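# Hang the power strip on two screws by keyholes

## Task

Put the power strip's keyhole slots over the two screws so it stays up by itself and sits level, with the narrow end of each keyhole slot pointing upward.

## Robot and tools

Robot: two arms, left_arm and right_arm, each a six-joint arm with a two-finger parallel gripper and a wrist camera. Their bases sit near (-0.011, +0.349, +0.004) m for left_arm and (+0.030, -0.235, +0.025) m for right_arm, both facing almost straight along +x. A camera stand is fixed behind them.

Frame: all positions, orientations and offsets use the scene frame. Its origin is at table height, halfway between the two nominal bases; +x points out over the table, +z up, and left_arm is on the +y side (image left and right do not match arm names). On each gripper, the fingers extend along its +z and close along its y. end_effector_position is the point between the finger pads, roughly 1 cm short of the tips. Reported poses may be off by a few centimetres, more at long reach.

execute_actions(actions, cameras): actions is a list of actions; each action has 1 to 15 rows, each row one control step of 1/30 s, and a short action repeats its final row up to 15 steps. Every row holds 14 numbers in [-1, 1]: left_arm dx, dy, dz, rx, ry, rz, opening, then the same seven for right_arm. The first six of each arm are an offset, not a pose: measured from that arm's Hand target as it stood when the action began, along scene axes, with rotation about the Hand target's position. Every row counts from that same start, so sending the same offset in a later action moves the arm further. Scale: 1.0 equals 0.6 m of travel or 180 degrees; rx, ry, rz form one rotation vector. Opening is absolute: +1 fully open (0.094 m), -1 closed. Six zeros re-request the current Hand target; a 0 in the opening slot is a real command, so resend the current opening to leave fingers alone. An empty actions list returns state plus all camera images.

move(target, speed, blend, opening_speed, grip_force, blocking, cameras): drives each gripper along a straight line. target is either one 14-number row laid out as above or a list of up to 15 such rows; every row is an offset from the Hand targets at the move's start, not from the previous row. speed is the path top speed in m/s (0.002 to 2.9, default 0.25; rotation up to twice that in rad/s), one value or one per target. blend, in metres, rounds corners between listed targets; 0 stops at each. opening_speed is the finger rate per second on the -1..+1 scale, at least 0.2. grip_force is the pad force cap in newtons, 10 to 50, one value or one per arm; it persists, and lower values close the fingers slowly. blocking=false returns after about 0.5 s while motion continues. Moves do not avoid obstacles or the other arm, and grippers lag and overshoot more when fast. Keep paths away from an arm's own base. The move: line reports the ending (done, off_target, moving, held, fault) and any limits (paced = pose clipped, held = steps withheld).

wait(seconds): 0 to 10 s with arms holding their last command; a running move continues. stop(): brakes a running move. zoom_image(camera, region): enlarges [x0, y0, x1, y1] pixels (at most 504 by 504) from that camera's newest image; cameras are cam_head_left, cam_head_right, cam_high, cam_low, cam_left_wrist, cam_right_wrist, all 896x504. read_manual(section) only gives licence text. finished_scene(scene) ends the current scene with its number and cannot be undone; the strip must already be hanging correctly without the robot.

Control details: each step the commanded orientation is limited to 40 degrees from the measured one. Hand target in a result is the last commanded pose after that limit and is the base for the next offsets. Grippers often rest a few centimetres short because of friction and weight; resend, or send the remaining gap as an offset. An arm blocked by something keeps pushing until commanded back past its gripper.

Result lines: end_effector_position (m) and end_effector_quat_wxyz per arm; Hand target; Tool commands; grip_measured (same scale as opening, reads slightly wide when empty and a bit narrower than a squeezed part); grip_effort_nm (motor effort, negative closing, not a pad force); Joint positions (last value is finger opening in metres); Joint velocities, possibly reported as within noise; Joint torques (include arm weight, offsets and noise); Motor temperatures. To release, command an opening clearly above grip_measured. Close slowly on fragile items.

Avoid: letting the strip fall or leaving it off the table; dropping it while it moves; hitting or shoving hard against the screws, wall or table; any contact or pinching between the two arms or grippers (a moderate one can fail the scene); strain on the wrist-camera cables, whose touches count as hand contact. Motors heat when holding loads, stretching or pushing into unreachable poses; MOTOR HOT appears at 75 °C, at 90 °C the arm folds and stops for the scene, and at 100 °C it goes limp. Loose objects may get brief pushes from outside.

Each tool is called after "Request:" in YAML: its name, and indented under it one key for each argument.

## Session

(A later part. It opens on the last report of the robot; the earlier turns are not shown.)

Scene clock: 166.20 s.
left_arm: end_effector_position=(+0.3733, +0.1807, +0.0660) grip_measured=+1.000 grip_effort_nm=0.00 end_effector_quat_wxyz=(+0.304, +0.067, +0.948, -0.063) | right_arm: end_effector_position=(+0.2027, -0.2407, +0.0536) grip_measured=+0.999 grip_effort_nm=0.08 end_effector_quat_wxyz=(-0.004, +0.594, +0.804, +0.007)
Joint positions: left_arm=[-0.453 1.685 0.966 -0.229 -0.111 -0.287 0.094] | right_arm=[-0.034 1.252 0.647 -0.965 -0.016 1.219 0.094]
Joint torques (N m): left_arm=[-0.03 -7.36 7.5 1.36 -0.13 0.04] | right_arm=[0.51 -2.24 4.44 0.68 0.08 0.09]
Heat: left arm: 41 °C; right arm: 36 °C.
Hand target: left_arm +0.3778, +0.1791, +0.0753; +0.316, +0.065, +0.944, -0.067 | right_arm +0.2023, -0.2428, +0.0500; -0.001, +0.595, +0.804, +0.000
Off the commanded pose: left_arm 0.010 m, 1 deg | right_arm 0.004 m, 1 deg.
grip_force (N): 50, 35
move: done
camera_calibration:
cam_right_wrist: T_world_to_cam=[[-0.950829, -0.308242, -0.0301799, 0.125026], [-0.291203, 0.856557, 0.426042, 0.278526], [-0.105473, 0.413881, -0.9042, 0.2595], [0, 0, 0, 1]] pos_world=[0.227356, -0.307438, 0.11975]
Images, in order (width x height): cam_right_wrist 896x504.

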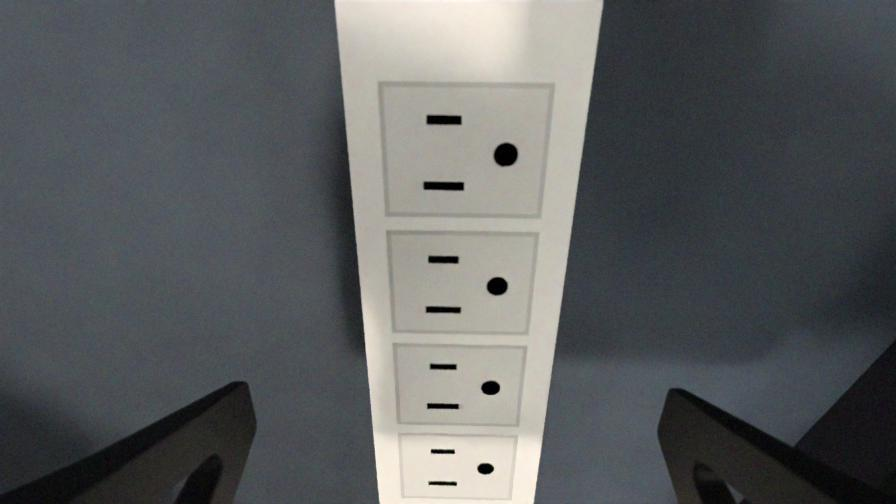

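Request:
move:
  target:
    - [0,0,0,0,0,0,1.0,0,0,-0.0608,0,0,0,1.0]
    - [0,0,0,0,0,0,1.0,0,0,-0.0608,0,0,0,-0.6]
  speed: [0.12,0.1]
  grip_force: [50,40]
  cameras: ["cam_right_wrist","cam_high"]

Scene clock: 173.50 s.
left_arm: end_effector_position=(+0.3733, +0.1807, +0.0660) grip_measured=+1.000 grip_effort_nm=0.00 end_effector_quat_wxyz=(+0.304, +0.067, +0.948, -0.063) | right_arm: end_effector_position=(+0.2032, -0.2409, +0.0169) grip_measured=-0.038 grip_effort_nm=-0.80 end_effector_quat_wxyz=(-0.004, +0.594, +0.804, +0.006)
Joint positions: left_arm=[-0.453 1.685 0.966 -0.229 -0.111 -0.287 0.094] | right_arm=[-0.034 1.337 0.542 -0.775 -0.015 1.219 0.045]
Joint torques (N m): left_arm=[-0.03 -7.38 7.5 1.36 -0.13 0.04] | right_arm=[0.44 -2.28 4.23 0.69 0.08 0.11]
Heat: left arm: 41 °C; right arm: 36 °C.
Hand target: left_arm +0.3778, +0.1791, +0.0753; +0.316, +0.065, +0.944, -0.067 | right_arm +0.2023, -0.2428, +0.0136; +0.000, +0.595, +0.804, +0.000
Off the commanded pose: left_arm 0.010 m, 1 deg | right_arm 0.004 m, 1 deg.
grip_force (N): 50, 40
move: done
camera_calibration:
cam_right_wrist: T_world_to_cam=[[-0.950945, -0.307886, -0.0301724, 0.124502], [-0.291006, 0.857165, 0.424951, 0.294585], [-0.104974, 0.412885, -0.904713, 0.226121], [0, 0, 0, 1]] pos_world=[0.227857, -0.307538, 0.0831468]
Images, in order (width x height): cam_high 896x504, cam_right_wrist 896x504.

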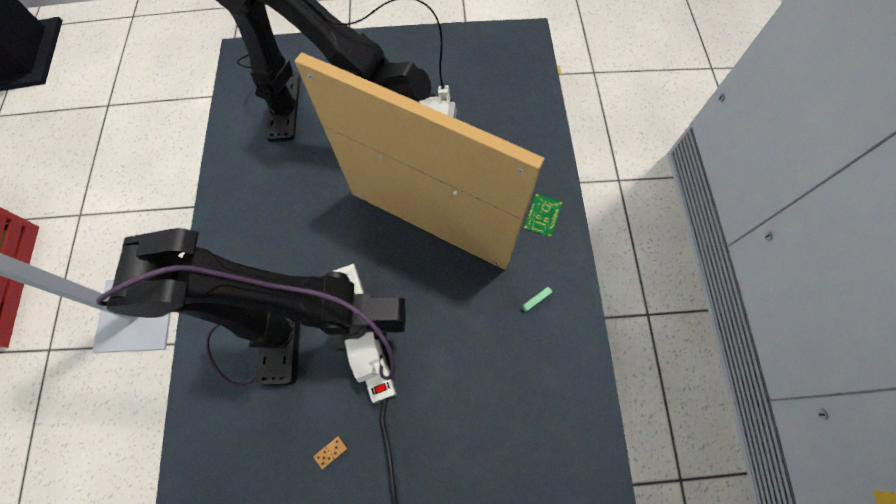

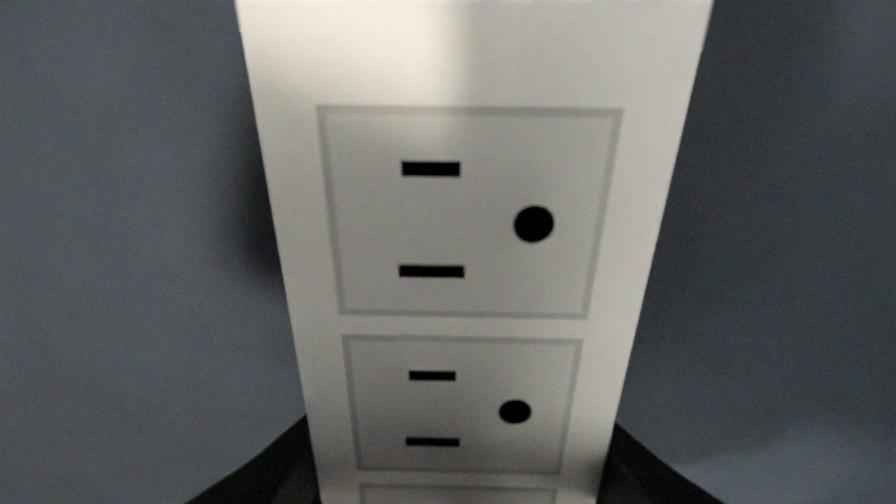

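Request:
move:
  target:
    - [0,0,0,0,0,0,1.0,0,0,0.1773,0,0,0,-0.6]
    - [0,0,0,0,0,0,1.0,0.1483,0.2643,0.4123,0.3095,-0.4025,0.1745,-0.6]
  speed: [0.12,0.22]
  blend: [0.02,0]
  grip_force: [50,50]
  cameras: ["cam_right_wrist","cam_head_left","cam_head_right","cam_high"]

Scene clock: 186.10 s.
left_arm: end_effector_position=(+0.3733, +0.1807, +0.0660) grip_measured=+1.000 grip_effort_nm=0.00 end_effector_quat_wxyz=(+0.304, +0.067, +0.948, -0.063) | right_arm: end_effector_position=(+0.3012, -0.0961, +0.2378) grip_measured=-0.045 grip_effort_nm=-1.03 end_effector_quat_wxyz=(+0.171, +0.280, +0.680, +0.656)
Joint positions: left_arm=[-0.453 1.685 0.966 -0.229 -0.111 -0.287 0.094] | right_arm=[-0.013 0.907 0.306 0.459 -0.954 1.59 0.045]
Joint torques (N m): left_arm=[-0.03 -7.36 7.49 1.36 -0.13 0.04] | right_arm=[1.87 -1.88 6.99 2.89 -0.7 -0.33]
Heat: left arm: 41 °C; right arm: 36 °C.
Hand target: left_arm +0.3778, +0.1791, +0.0753; +0.316, +0.065, +0.944, -0.067 | right_arm +0.2913, -0.0842, +0.2610; +0.193, +0.201, +0.679, +0.679
Off the commanded pose: left_arm 0.010 m, 1 deg | right_arm 0.028 m, 10 deg.
move: off_target (right_arm)
camera_calibration:
cam_right_wrist: T_world_to_cam=[[-0.128631, 0.0259097, -0.991354, 0.281914], [-0.966031, 0.222667, 0.131165, 0.31727], [0.22414, 0.97455, -0.0036122, 0.117063], [0, 0, 0, 1]] pos_world=[0.316517, -0.192033, 0.238284]
Images, in order (width x height): cam_head_left 896x504, cam_head_right 896x504, cam_high 896x504, cam_right_wrist 896x504.

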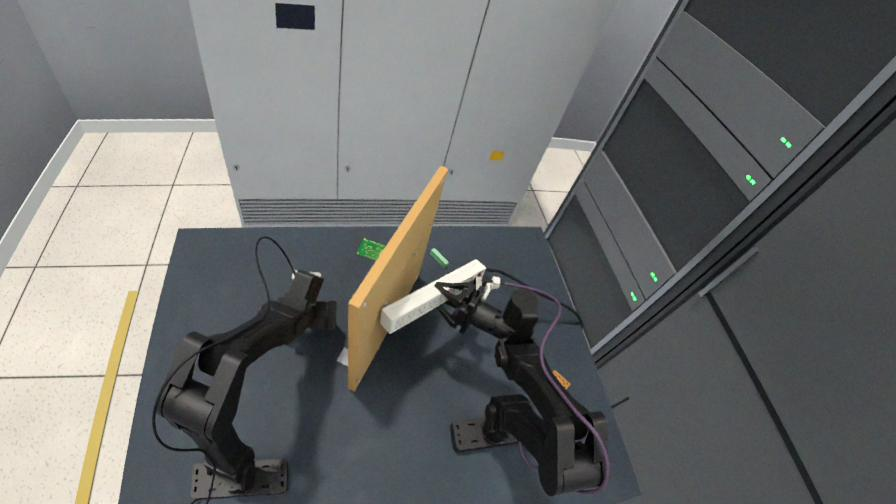

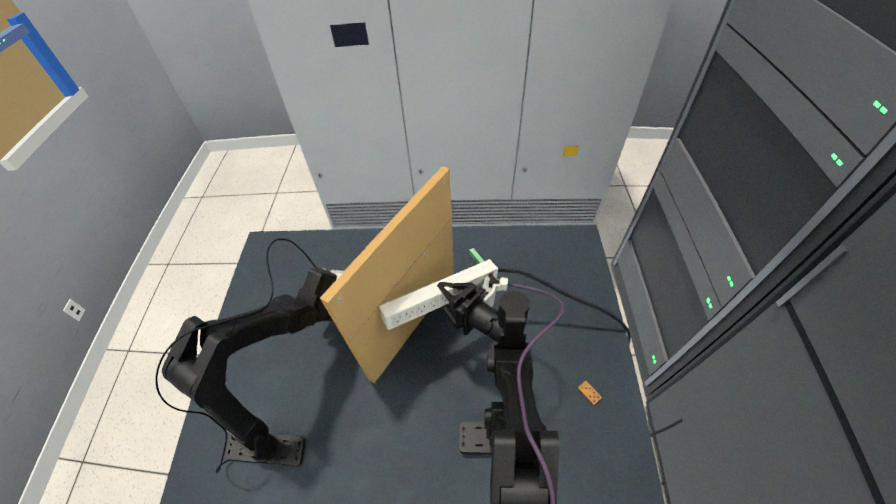

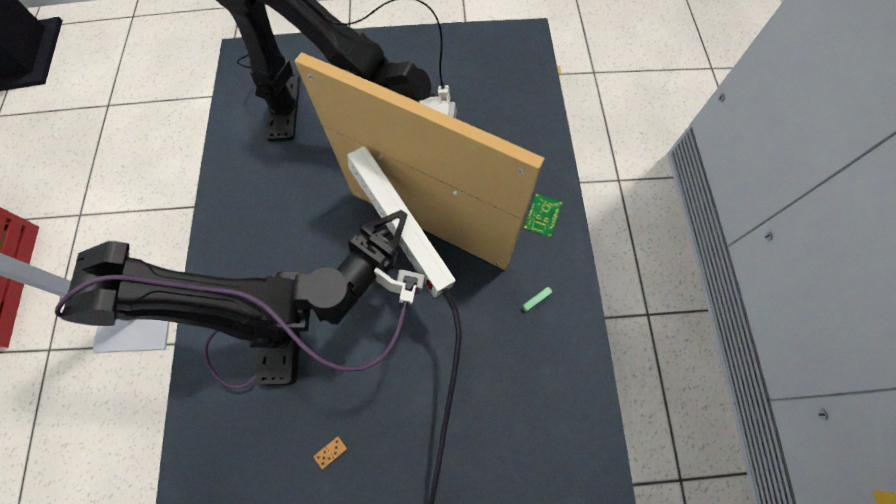

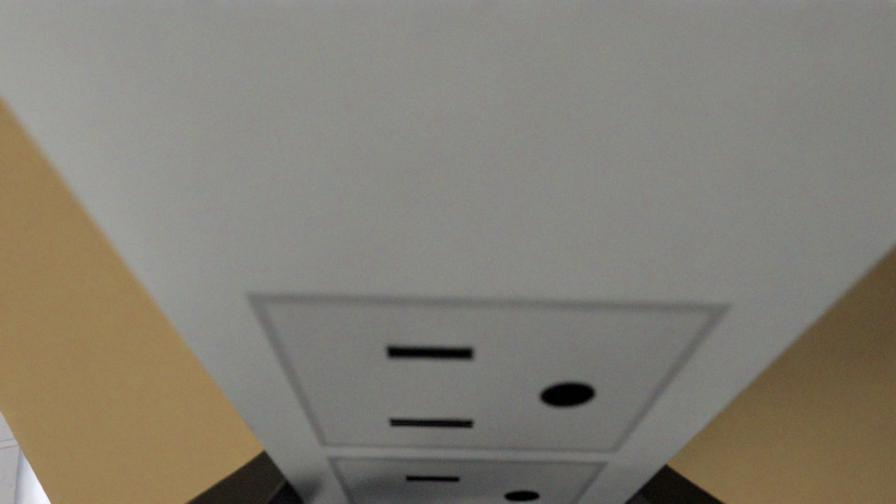

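Request:
zoom_image:
  camera: "cam_head_right"
  region: [480, 240, 680, 380]

Request:
zoom_image:
  camera: "cam_head_right"
  region: [310, 160, 530, 390]

Request:
zoom_image:
  camera: "cam_high"
  region: [320, 130, 540, 320]

Request:
zoom_image:
  camera: "cam_high"
  region: [380, 280, 560, 504]

Scaled by 2.520 from the camera's 896x504 image, which has a finer 1280x720 frame.

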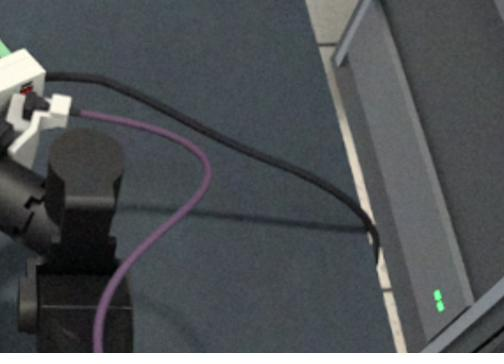

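Scaled by 2.191 from the camera's 896x504 image, which has a finer 1280x720 frame.

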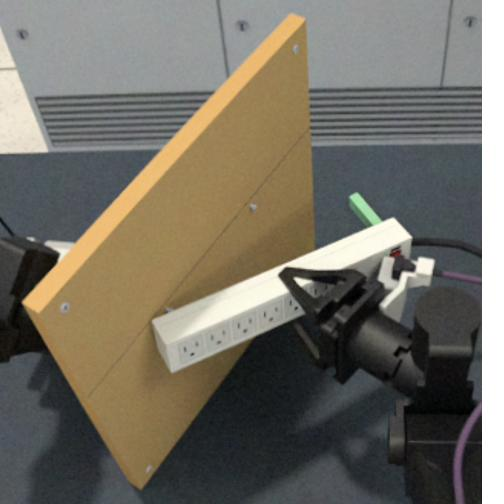

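Scaled by 2.291 from the camera's 896x504 image, which has a finer 1280x720 frame.

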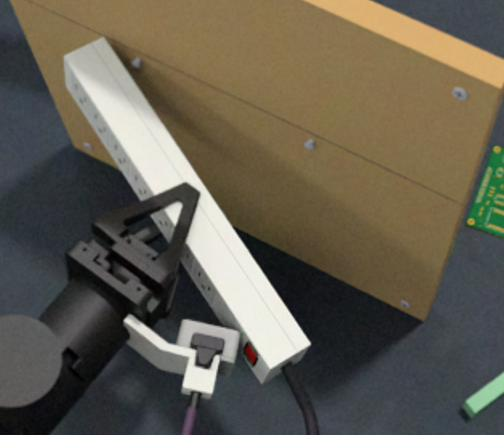

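Scaled by 2.250 from the camera's 896x504 image, which has a finer 1280x720 frame.

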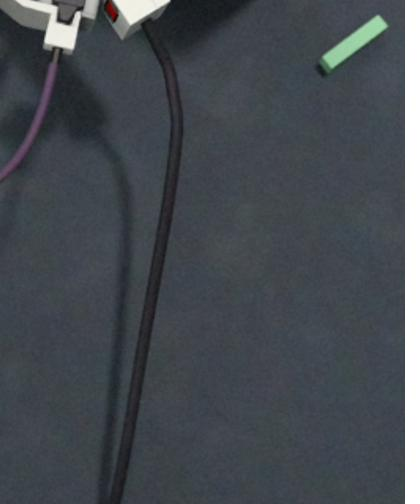

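Request:
move:
  target:
    - [0,0,0,0,0,0,1.0,-0.1355,-0.2597,-0.2183,-0.3095,0.4025,-0.1745,-0.6]
    - [0,0,0,0,0,0,1.0,-0.1355,-0.2597,-0.3017,-0.3095,0.4025,-0.1745,-0.6]
  speed: [0.22,0.1]
  blend: [0.01,0]
  cameras: ["cam_right_wrist","cam_head_right","cam_high"]

Scene clock: 199.57 s.
left_arm: end_effector_position=(+0.3733, +0.1807, +0.0660) grip_measured=+1.000 grip_effort_nm=0.00 end_effector_quat_wxyz=(+0.304, +0.067, +0.948, -0.063) | right_arm: end_effector_position=(+0.2069, -0.2354, +0.0810) grip_measured=-0.045 grip_effort_nm=-1.03 end_effector_quat_wxyz=(-0.015, +0.595, +0.803, +0.009)
Joint positions: left_arm=[-0.453 1.685 0.966 -0.229 -0.111 -0.287 0.094] | right_arm=[-0.019 1.247 0.757 -1.095 -0.032 1.236 0.045]
Joint torques (N m): left_arm=[-0.02 -7.38 7.5 1.36 -0.13 0.04] | right_arm=[0.77 -2.84 5.18 0.65 0.26 0.11]
Heat: left arm: 41 °C; right arm: 37 °C.
Hand target: left_arm +0.3778, +0.1791, +0.0753; +0.316, +0.065, +0.944, -0.067 | right_arm +0.2101, -0.2401, +0.0799; +0.000, +0.595, +0.804, +0.000
Off the commanded pose: left_arm 0.010 m, 1 deg | right_arm 0.006 m, 2 deg.
move: done
camera_calibration:
cam_right_wrist: T_world_to_cam=[[-0.951828, -0.305867, -0.0216647, 0.131578], [-0.283282, 0.8501, 0.443939, 0.258952], [-0.117369, 0.42869, -0.895795, 0.287764], [0, 0, 0, 1]] pos_world=[0.23237, -0.303251, 0.14567]
Images, in order (width x height): cam_head_right 896x504, cam_high 896x504, cam_right_wrist 896x504.

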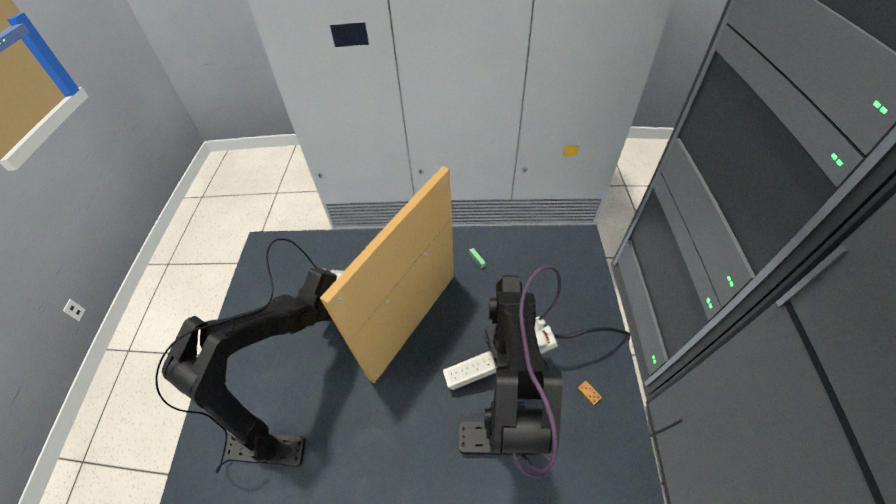

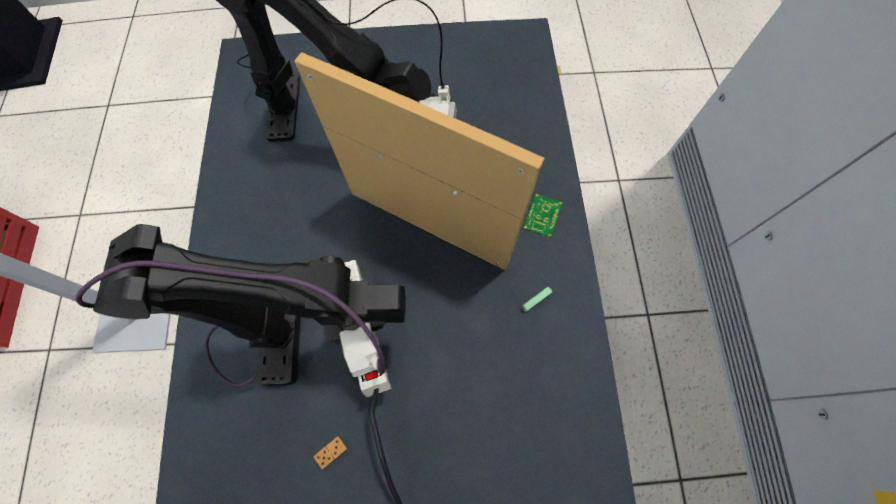

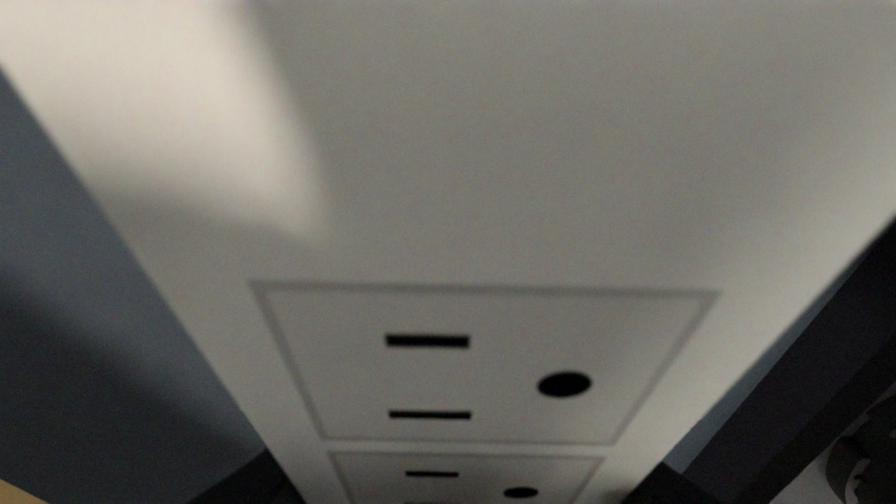

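Request:
move:
  target: [0,0,0,0,0,0,1.0,0,0,-0.1065,0,0,0,-0.6]
  speed: 0.05
  cameras: ["cam_right_wrist","cam_high"]

Scene clock: 202.73 s.
left_arm: end_effector_position=(+0.3733, +0.1807, +0.0660) grip_measured=+1.000 grip_effort_nm=0.00 end_effector_quat_wxyz=(+0.304, +0.067, +0.948, -0.063) | right_arm: end_effector_position=(+0.2055, -0.2355, +0.0197) grip_measured=-0.045 grip_effort_nm=-1.03 end_effector_quat_wxyz=(-0.017, +0.596, +0.803, +0.007)
Joint positions: left_arm=[-0.453 1.685 0.966 -0.229 -0.111 -0.287 0.094] | right_arm=[-0.019 1.363 0.574 -0.802 -0.031 1.237 0.045]
Joint torques (N m): left_arm=[-0.02 -7.35 7.5 1.36 -0.13 0.03] | right_arm=[0.55 -2.8 4.12 0.83 0.27 0.06]
Heat: left arm: 41 °C; right arm: 37 °C.
Hand target: left_arm +0.3778, +0.1791, +0.0753; +0.316, +0.065, +0.944, -0.067 | right_arm +0.2101, -0.2401, +0.0161; +0.000, +0.595, +0.804, +0.000
Off the commanded pose: left_arm 0.010 m, 1 deg | right_arm 0.007 m, 2 deg.
move: done
camera_calibration:
cam_right_wrist: T_world_to_cam=[[-0.952297, -0.304792, -0.0152591, 0.129197], [-0.279393, 0.850643, 0.445361, 0.285082], [-0.122762, 0.428379, -0.895221, 0.233738], [0, 0, 0, 1]] pos_world=[0.231377, -0.303253, 0.0842547]
Images, in order (width x height): cam_high 896x504, cam_right_wrist 896x504.

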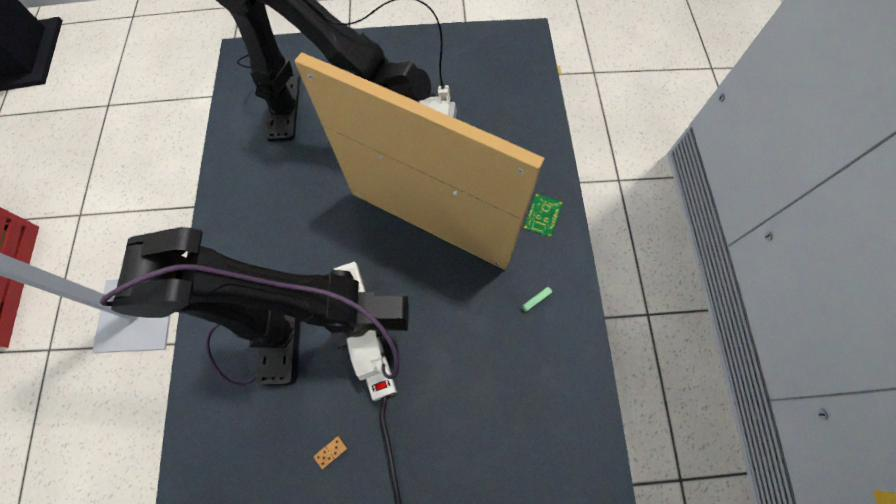

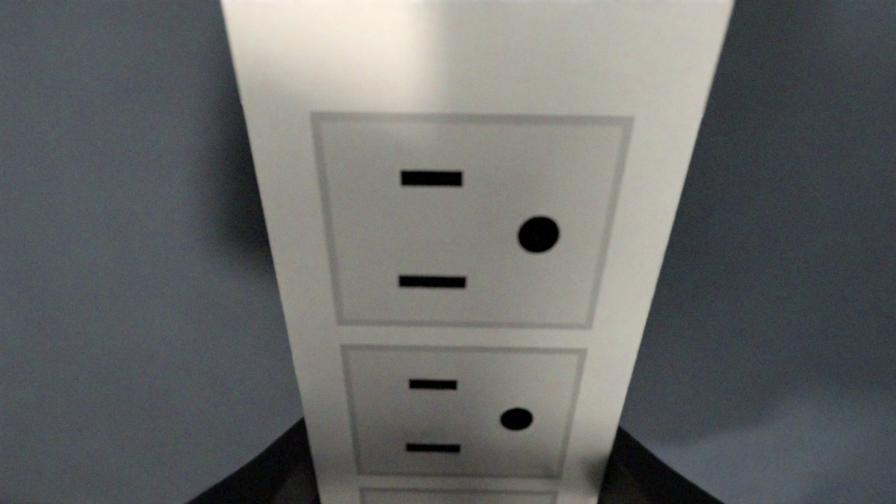

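Request:
move:
  target:
    - [0,0,0,0,0,0,1.0,0,0,-0.006,0,0,0,-0.6]
    - [0,0,0,0,0,0,1.0,0,0,-0.006,0,0,0,1.0]
    - [0,0,0,0,0,0,1.0,0.003,-0.0095,0.07,0,0,0,1.0]
    - [0,0,0,0,0,0,1.0,0.0315,-0.1037,0.07,0,0,0,1.0]
  speed: [0.05,0.05,0.15,0.2]
  blend: [0,0,0.01,0]
  cameras: ["cam_right_wrist","cam_head_right","cam_high"]

Scene clock: 207.63 s.
left_arm: end_effector_position=(+0.3733, +0.1807, +0.0660) grip_measured=+1.000 grip_effort_nm=0.00 end_effector_quat_wxyz=(+0.304, +0.067, +0.948, -0.063) | right_arm: end_effector_position=(+0.2261, -0.2990, +0.0537) grip_measured=+0.998 grip_effort_nm=0.09 end_effector_quat_wxyz=(-0.001, +0.596, +0.803, +0.003)
Joint positions: left_arm=[-0.453 1.685 0.966 -0.229 -0.111 -0.287 0.094] | right_arm=[-0.305 1.398 0.753 -0.926 -0.007 0.951 0.094]
Joint torques (N m): left_arm=[-0.02 -7.39 7.5 1.36 -0.13 0.03] | right_arm=[-0.29 -3.49 7.6 0.37 0 0]
Heat: left arm: 41 °C; right arm: 36 °C.
Hand target: left_arm +0.3778, +0.1791, +0.0753; +0.316, +0.065, +0.944, -0.067 | right_arm +0.2289, -0.3023, +0.0581; -0.001, +0.595, +0.804, +0.000
Off the commanded pose: left_arm 0.010 m, 1 deg | right_arm 0.006 m, 0 deg.
move: done
camera_calibration:
cam_right_wrist: T_world_to_cam=[[-0.951874, -0.30519, -0.0281957, 0.130469], [-0.288603, 0.861554, 0.417652, 0.336565], [-0.103171, 0.40569, -0.908169, 0.28344], [0, 0, 0, 1]] pos_world=[0.250566, -0.36514, 0.120523]
Images, in order (width x height): cam_head_right 896x504, cam_high 896x504, cam_right_wrist 896x504.

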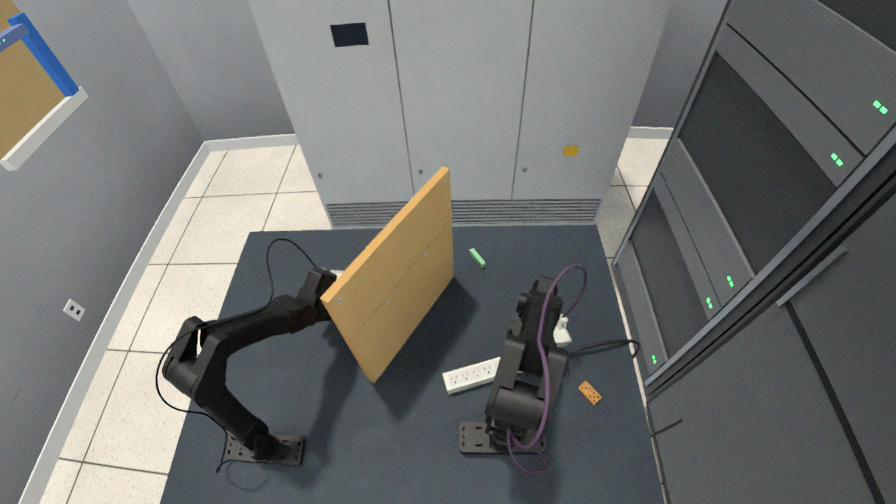

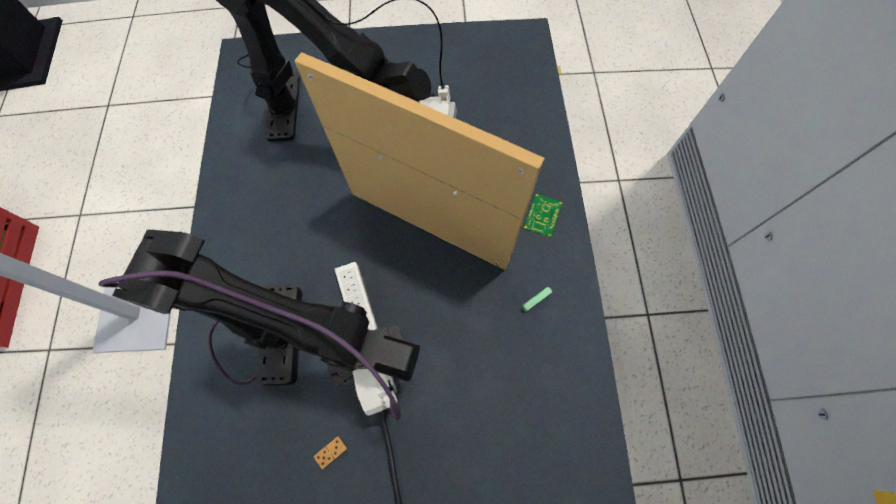

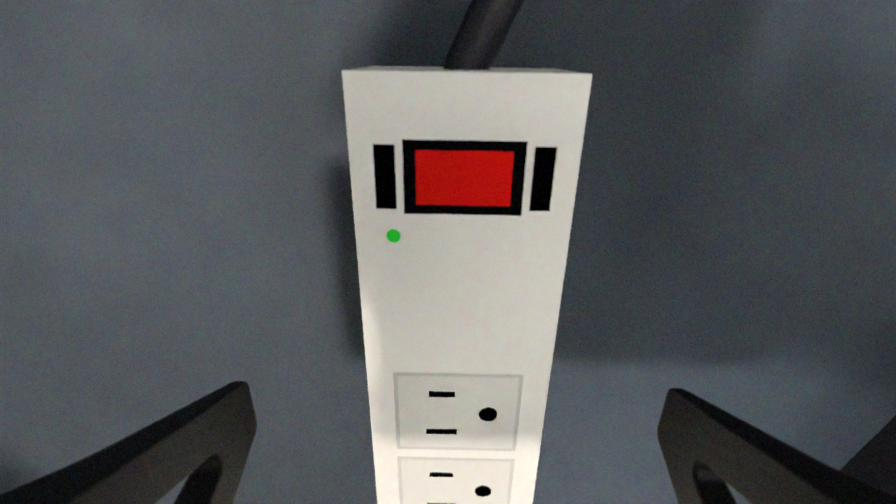

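Request:
move:
  target:
    - [0,0,0,0,0,0,1.0,0,0,-0.066,0,0,0,1.0]
    - [0,0,0,0,0,0,1.0,0,0,-0.066,0,0,0,-0.6]
  speed: [0.12,0.1]
  opening_speed: 0.6
  grip_force: [50,50]
  cameras: ["cam_right_wrist"]

Scene clock: 212.63 s.
left_arm: end_effector_position=(+0.3733, +0.1807, +0.0660) grip_measured=+1.000 grip_effort_nm=0.00 end_effector_quat_wxyz=(+0.304, +0.067, +0.948, -0.063) | right_arm: end_effector_position=(+0.2297, -0.3002, +0.0220) grip_measured=-0.044 grip_effort_nm=-1.03 end_effector_quat_wxyz=(-0.001, +0.595, +0.804, +0.003)
Joint positions: left_arm=[-0.453 1.685 0.966 -0.229 -0.111 -0.287 0.094] | right_arm=[-0.305 1.481 0.682 -0.772 -0.007 0.948 0.045]
Joint torques (N m): left_arm=[-0.03 -7.38 7.5 1.36 -0.13 0.04] | right_arm=[-0.38 -3.79 4.11 0.71 0.03 0]
Heat: left arm: 41 °C; right arm: 36 °C.
Hand target: left_arm +0.3778, +0.1791, +0.0753; +0.316, +0.065, +0.944, -0.067 | right_arm +0.2289, -0.3023, +0.0184; -0.001, +0.595, +0.804, +0.000
Off the commanded pose: left_arm 0.010 m, 1 deg | right_arm 0.004 m, 0 deg.
move: done
camera_calibration:
cam_right_wrist: T_world_to_cam=[[-0.951057, -0.307749, -0.0279332, 0.131651], [-0.290782, 0.860687, 0.417928, 0.352141], [-0.104575, 0.405596, -0.908051, 0.255839], [0, 0, 0, 1]] pos_world=[0.254358, -0.366334, 0.0888226]
Images, in order (width x height): cam_right_wrist 896x504.

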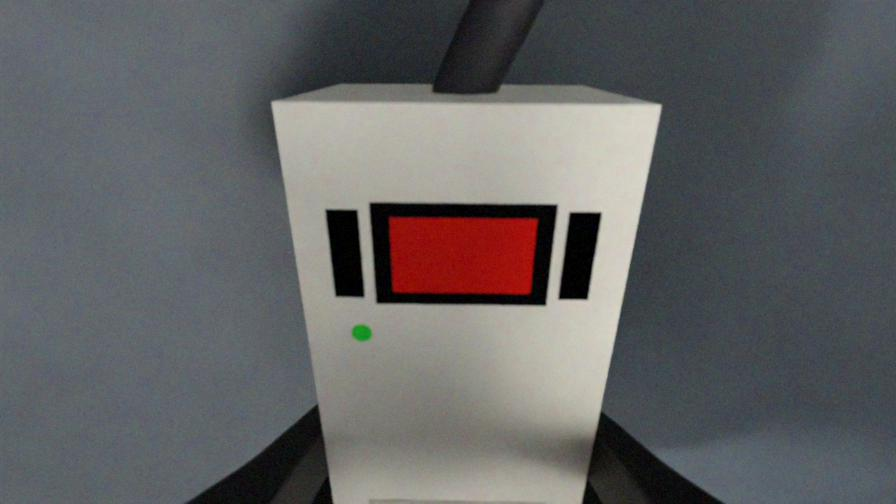

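Request:
move:
  target:
    - [0,0,0,0,0,0,1.0,0,0,0,0,0,0,0.3]
    - [0,0,0,0,0,0,1.0,0,0,-0.0125,0,0,0,0.3]
    - [0,0,0,0,0,0,1.0,0,0,-0.0125,0,0,0,-0.6]
  speed: [0.1,0.05,0.1]
  opening_speed: 0.8
  cameras: ["cam_right_wrist"]

Scene clock: 217.10 s.
left_arm: end_effector_position=(+0.3733, +0.1807, +0.0660) grip_measured=+1.000 grip_effort_nm=0.00 end_effector_quat_wxyz=(+0.304, +0.067, +0.948, -0.063) | right_arm: end_effector_position=(+0.2304, -0.3004, +0.0150) grip_measured=-0.044 grip_effort_nm=-1.03 end_effector_quat_wxyz=(-0.001, +0.595, +0.804, +0.004)
Joint positions: left_arm=[-0.453 1.685 0.966 -0.229 -0.111 -0.287 0.094] | right_arm=[-0.305 1.501 0.666 -0.735 -0.007 0.948 0.045]
Joint torques (N m): left_arm=[-0.02 -7.36 7.5 1.36 -0.13 0.04] | right_arm=[-0.27 -3.81 3.96 0.76 0.05 -0.01]
Heat: left arm: 41 °C; right arm: 36 °C.
Hand target: left_arm +0.3778, +0.1791, +0.0753; +0.316, +0.065, +0.944, -0.067 | right_arm +0.2289, -0.3022, +0.0109; -0.001, +0.595, +0.804, +0.000
Off the commanded pose: left_arm 0.010 m, 1 deg | right_arm 0.005 m, 0 deg.
move: done
camera_calibration:
cam_right_wrist: T_world_to_cam=[[-0.950911, -0.308087, -0.0291744, 0.131904], [-0.291689, 0.860807, 0.417048, 0.355758], [-0.103373, 0.405085, -0.908416, 0.249163], [0, 0, 0, 1]] pos_world=[0.254956, -0.366533, 0.081824]
Images, in order (width x height): cam_right_wrist 896x504.

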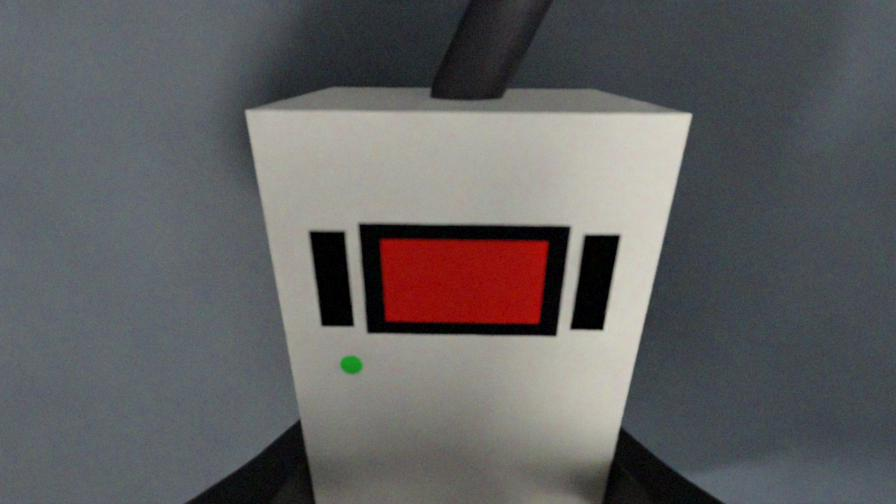

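Request:
move:
  target:
    - [0,0,0,0,0,0,1.0,0,0,0.1833,0,0,0,-0.6]
    - [0,0,0,0,0,0,1.0,0.2107,0.3023,0.4168,0.3095,-0.4025,0.1745,-0.6]
  speed: [0.12,0.15]
  blend: [0.02,0]
  cameras: ["cam_right_wrist","cam_head_left","cam_head_right","cam_high"]

Scene clock: 228.53 s.
left_arm: end_effector_position=(+0.3733, +0.1807, +0.0660) grip_measured=+1.000 grip_effort_nm=0.00 end_effector_quat_wxyz=(+0.304, +0.067, +0.948, -0.063) | right_arm: end_effector_position=(+0.3635, -0.1321, +0.2472) grip_measured=-0.044 grip_effort_nm=-1.03 end_effector_quat_wxyz=(+0.185, +0.255, +0.678, +0.664)
Joint positions: left_arm=[-0.453 1.685 0.966 -0.229 -0.111 -0.287 0.094] | right_arm=[-0.168 1.29 0.493 0.684 -1.125 1.556 0.045]
Joint torques (N m): left_arm=[-0.02 -7.36 7.49 1.36 -0.13 0.03] | right_arm=[1.73 -4.08 6.27 2.47 -0.56 -0.02]
Heat: left arm: 41 °C; right arm: 36 °C.
Hand target: left_arm +0.3778, +0.1791, +0.0753; +0.316, +0.065, +0.944, -0.067 | right_arm +0.3553, -0.1209, +0.2611; +0.194, +0.200, +0.679, +0.679
Off the commanded pose: left_arm 0.010 m, 1 deg | right_arm 0.020 m, 6 deg.
move: off_target (right_arm)
camera_calibration:
cam_right_wrist: T_world_to_cam=[[-0.0717808, 0.0225534, -0.997165, 0.280519], [-0.975577, 0.206497, 0.0748972, 0.399528], [0.2076, 0.978187, 0.00718009, 0.142028], [0, 0, 0, 1]] pos_world=[0.380421, -0.227758, 0.24878]
Images, in order (width x height): cam_head_left 896x504, cam_head_right 896x504, cam_high 896x504, cam_right_wrist 896x504.

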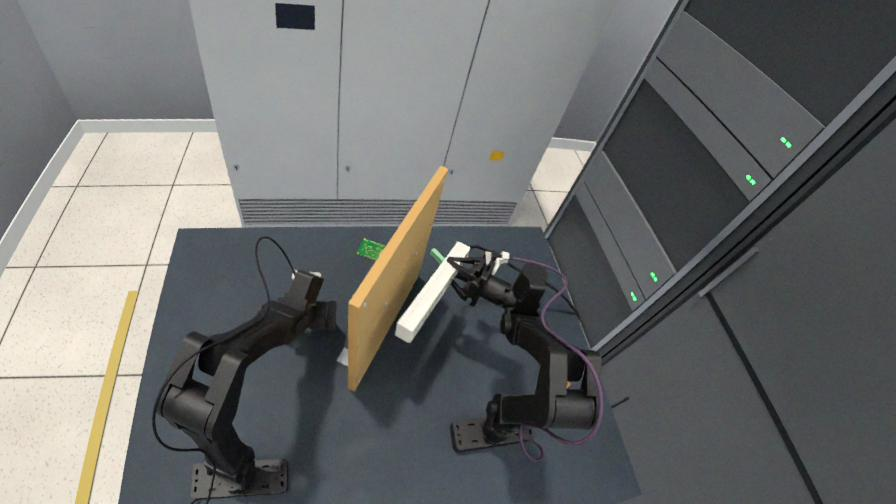

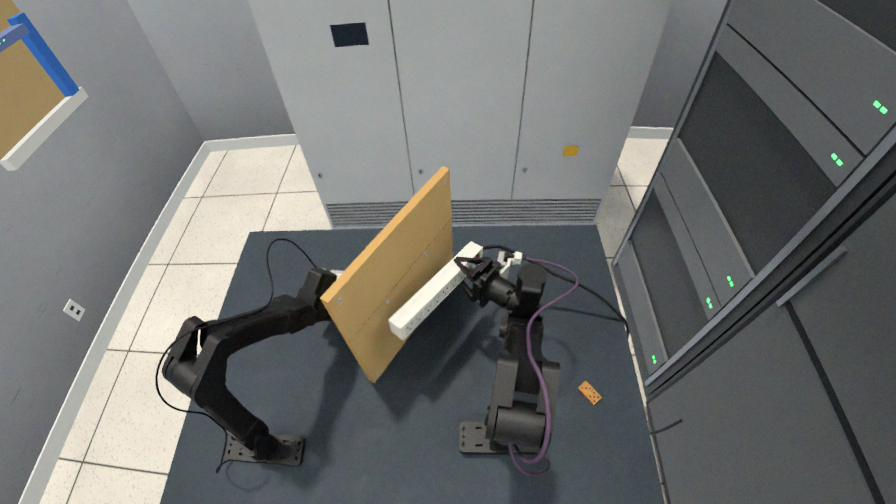

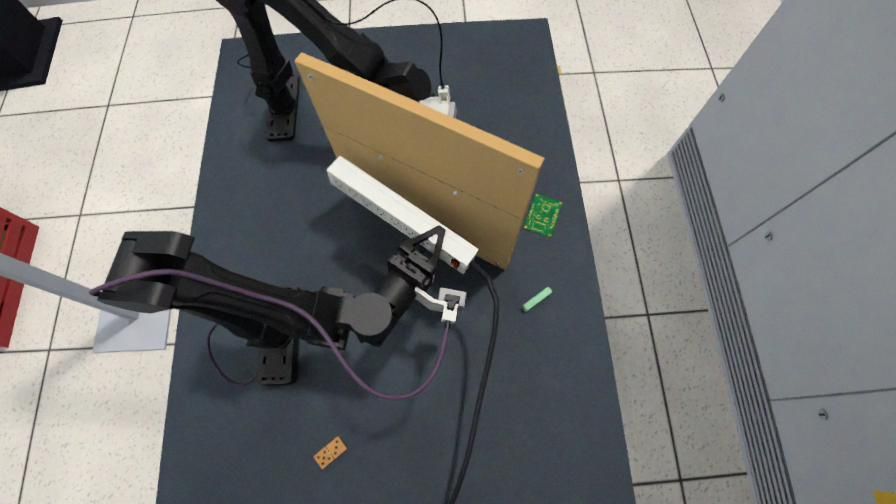

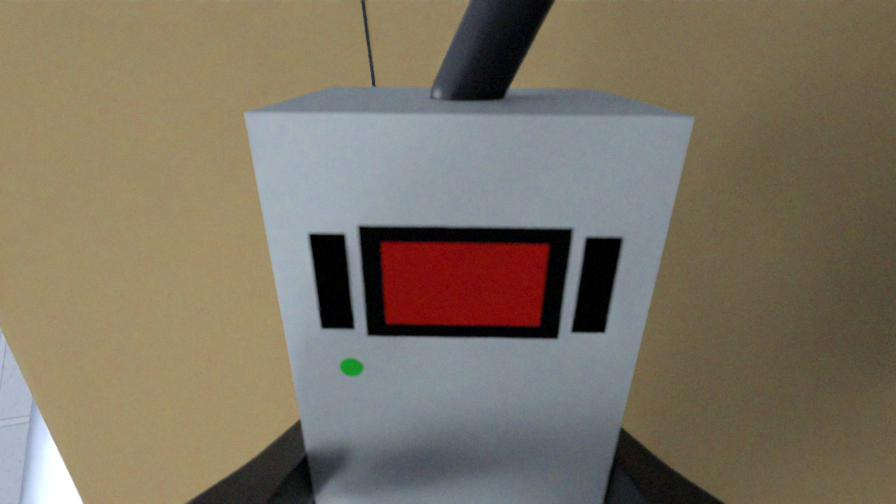

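Request:
move:
  target: [0,0,0,0,0,0,1.0,-0.0137,0.0188,0.023,-0.0015,-0.0295,0.0218,-0.6]
  speed: 0.1
  cameras: ["cam_right_wrist","cam_head_left","cam_head_right","cam_high"]

Scene clock: 234.50 s.
left_arm: end_effector_position=(+0.3733, +0.1807, +0.0660) grip_measured=+1.000 grip_effort_nm=0.00 end_effector_quat_wxyz=(+0.304, +0.067, +0.948, -0.063) | right_arm: end_effector_position=(+0.3558, -0.1192, +0.2631) grip_measured=-0.044 grip_effort_nm=-1.03 end_effector_quat_wxyz=(+0.192, +0.196, +0.678, +0.682)
Joint positions: left_arm=[-0.453 1.685 0.966 -0.229 -0.111 -0.287 0.094] | right_arm=[-0.144 1.307 0.493 0.827 -1.179 1.589 0.045]
Joint torques (N m): left_arm=[-0.02 -7.36 7.5 1.36 -0.13 0.03] | right_arm=[1.46 -4.27 6.13 2.42 -0.41 -0.06]
Heat: left arm: 41 °C; right arm: 37 °C.
Hand target: left_arm +0.3778, +0.1791, +0.0753; +0.316, +0.065, +0.944, -0.067 | right_arm +0.3471, -0.1096, +0.2749; +0.202, +0.145, +0.678, +0.692
Off the commanded pose: left_arm 0.010 m, 1 deg | right_arm 0.018 m, 6 deg.
move: off_target (right_arm)
camera_calibration:
cam_right_wrist: T_world_to_cam=[[0.0230194, 0.0197884, -0.999539, 0.262035], [-0.991218, 0.130679, -0.0202407, 0.409692], [0.130218, 0.991227, 0.0226228, 0.155858], [0, 0, 0, 1]] pos_world=[0.379766, -0.213214, 0.266681]
Images, in order (width x height): cam_head_left 896x504, cam_head_right 896x504, cam_high 896x504, cam_right_wrist 896x504.

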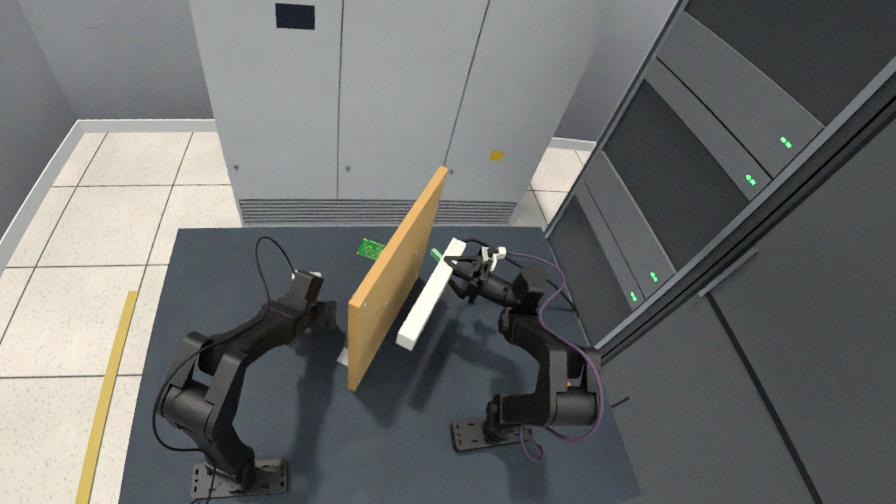

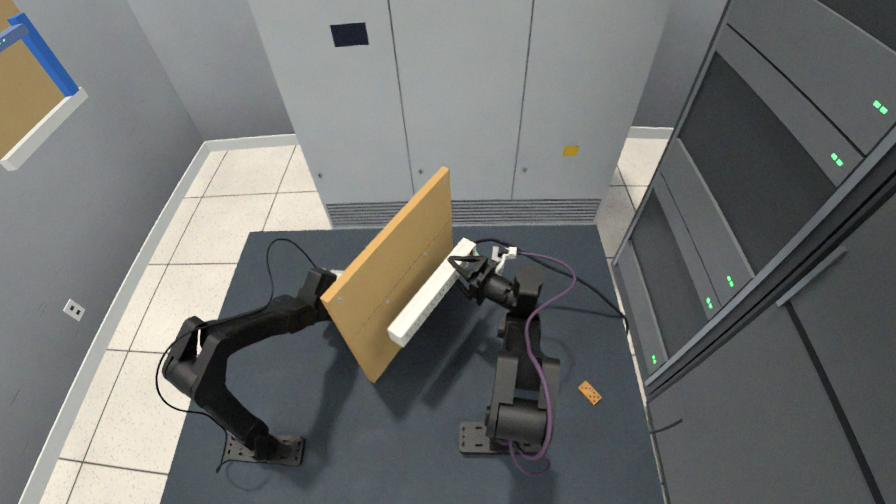

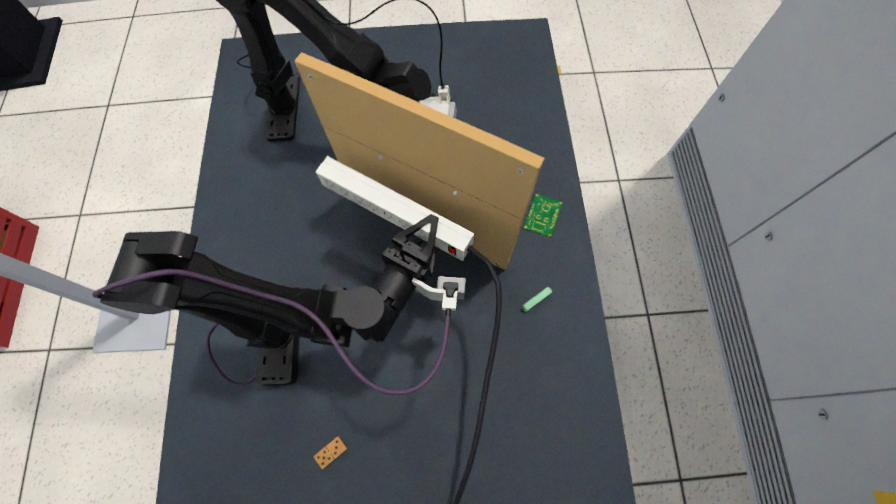

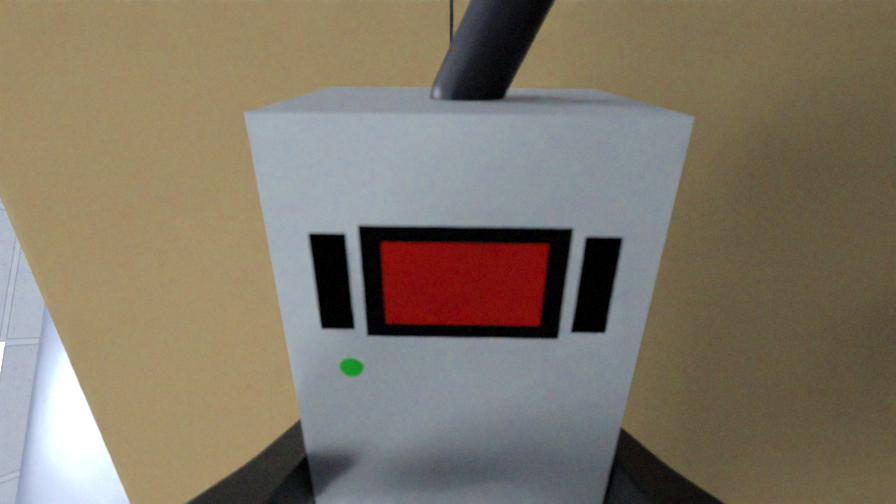

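Request:
zoom_image:
  camera: "cam_head_right"
  region: [360, 220, 500, 360]

Request:
zoom_image:
  camera: "cam_high"
  region: [300, 120, 500, 280]

Request:
zoom_image:
  camera: "cam_head_left"
  region: [340, 220, 500, 360]

Request:
zoom_image:
  camera: "cam_right_wrist"
  region: [400, 0, 500, 60]

Scaled by 3.600 from the camera's 896x504 image, which has a finer 1280x720 frame.

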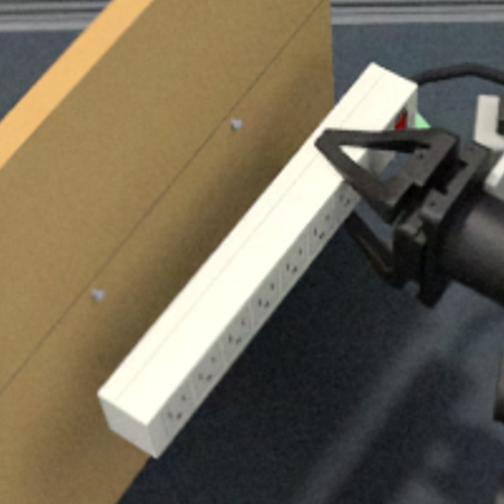

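Scaled by 2.520 from the camera's 896x504 image, which has a finer 1280x720 frame.

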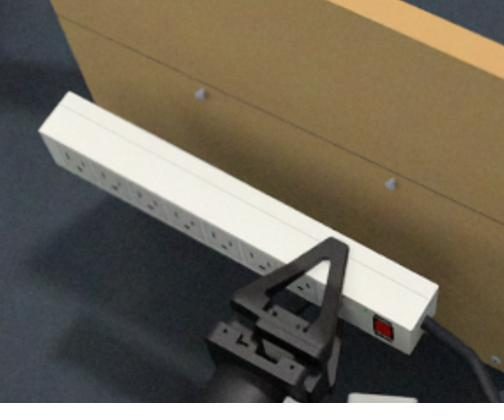

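Scaled by 3.150 from the camera's 896x504 image, which has a finer 1280x720 frame.

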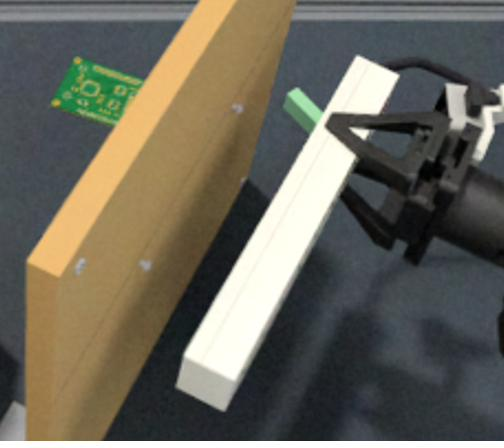

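Scaled by 5.040 from the camera's 896x504 image, which has a finer 1280x720 frame.

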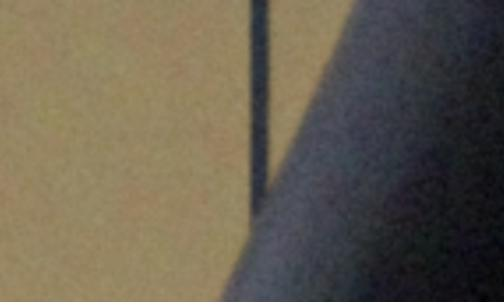

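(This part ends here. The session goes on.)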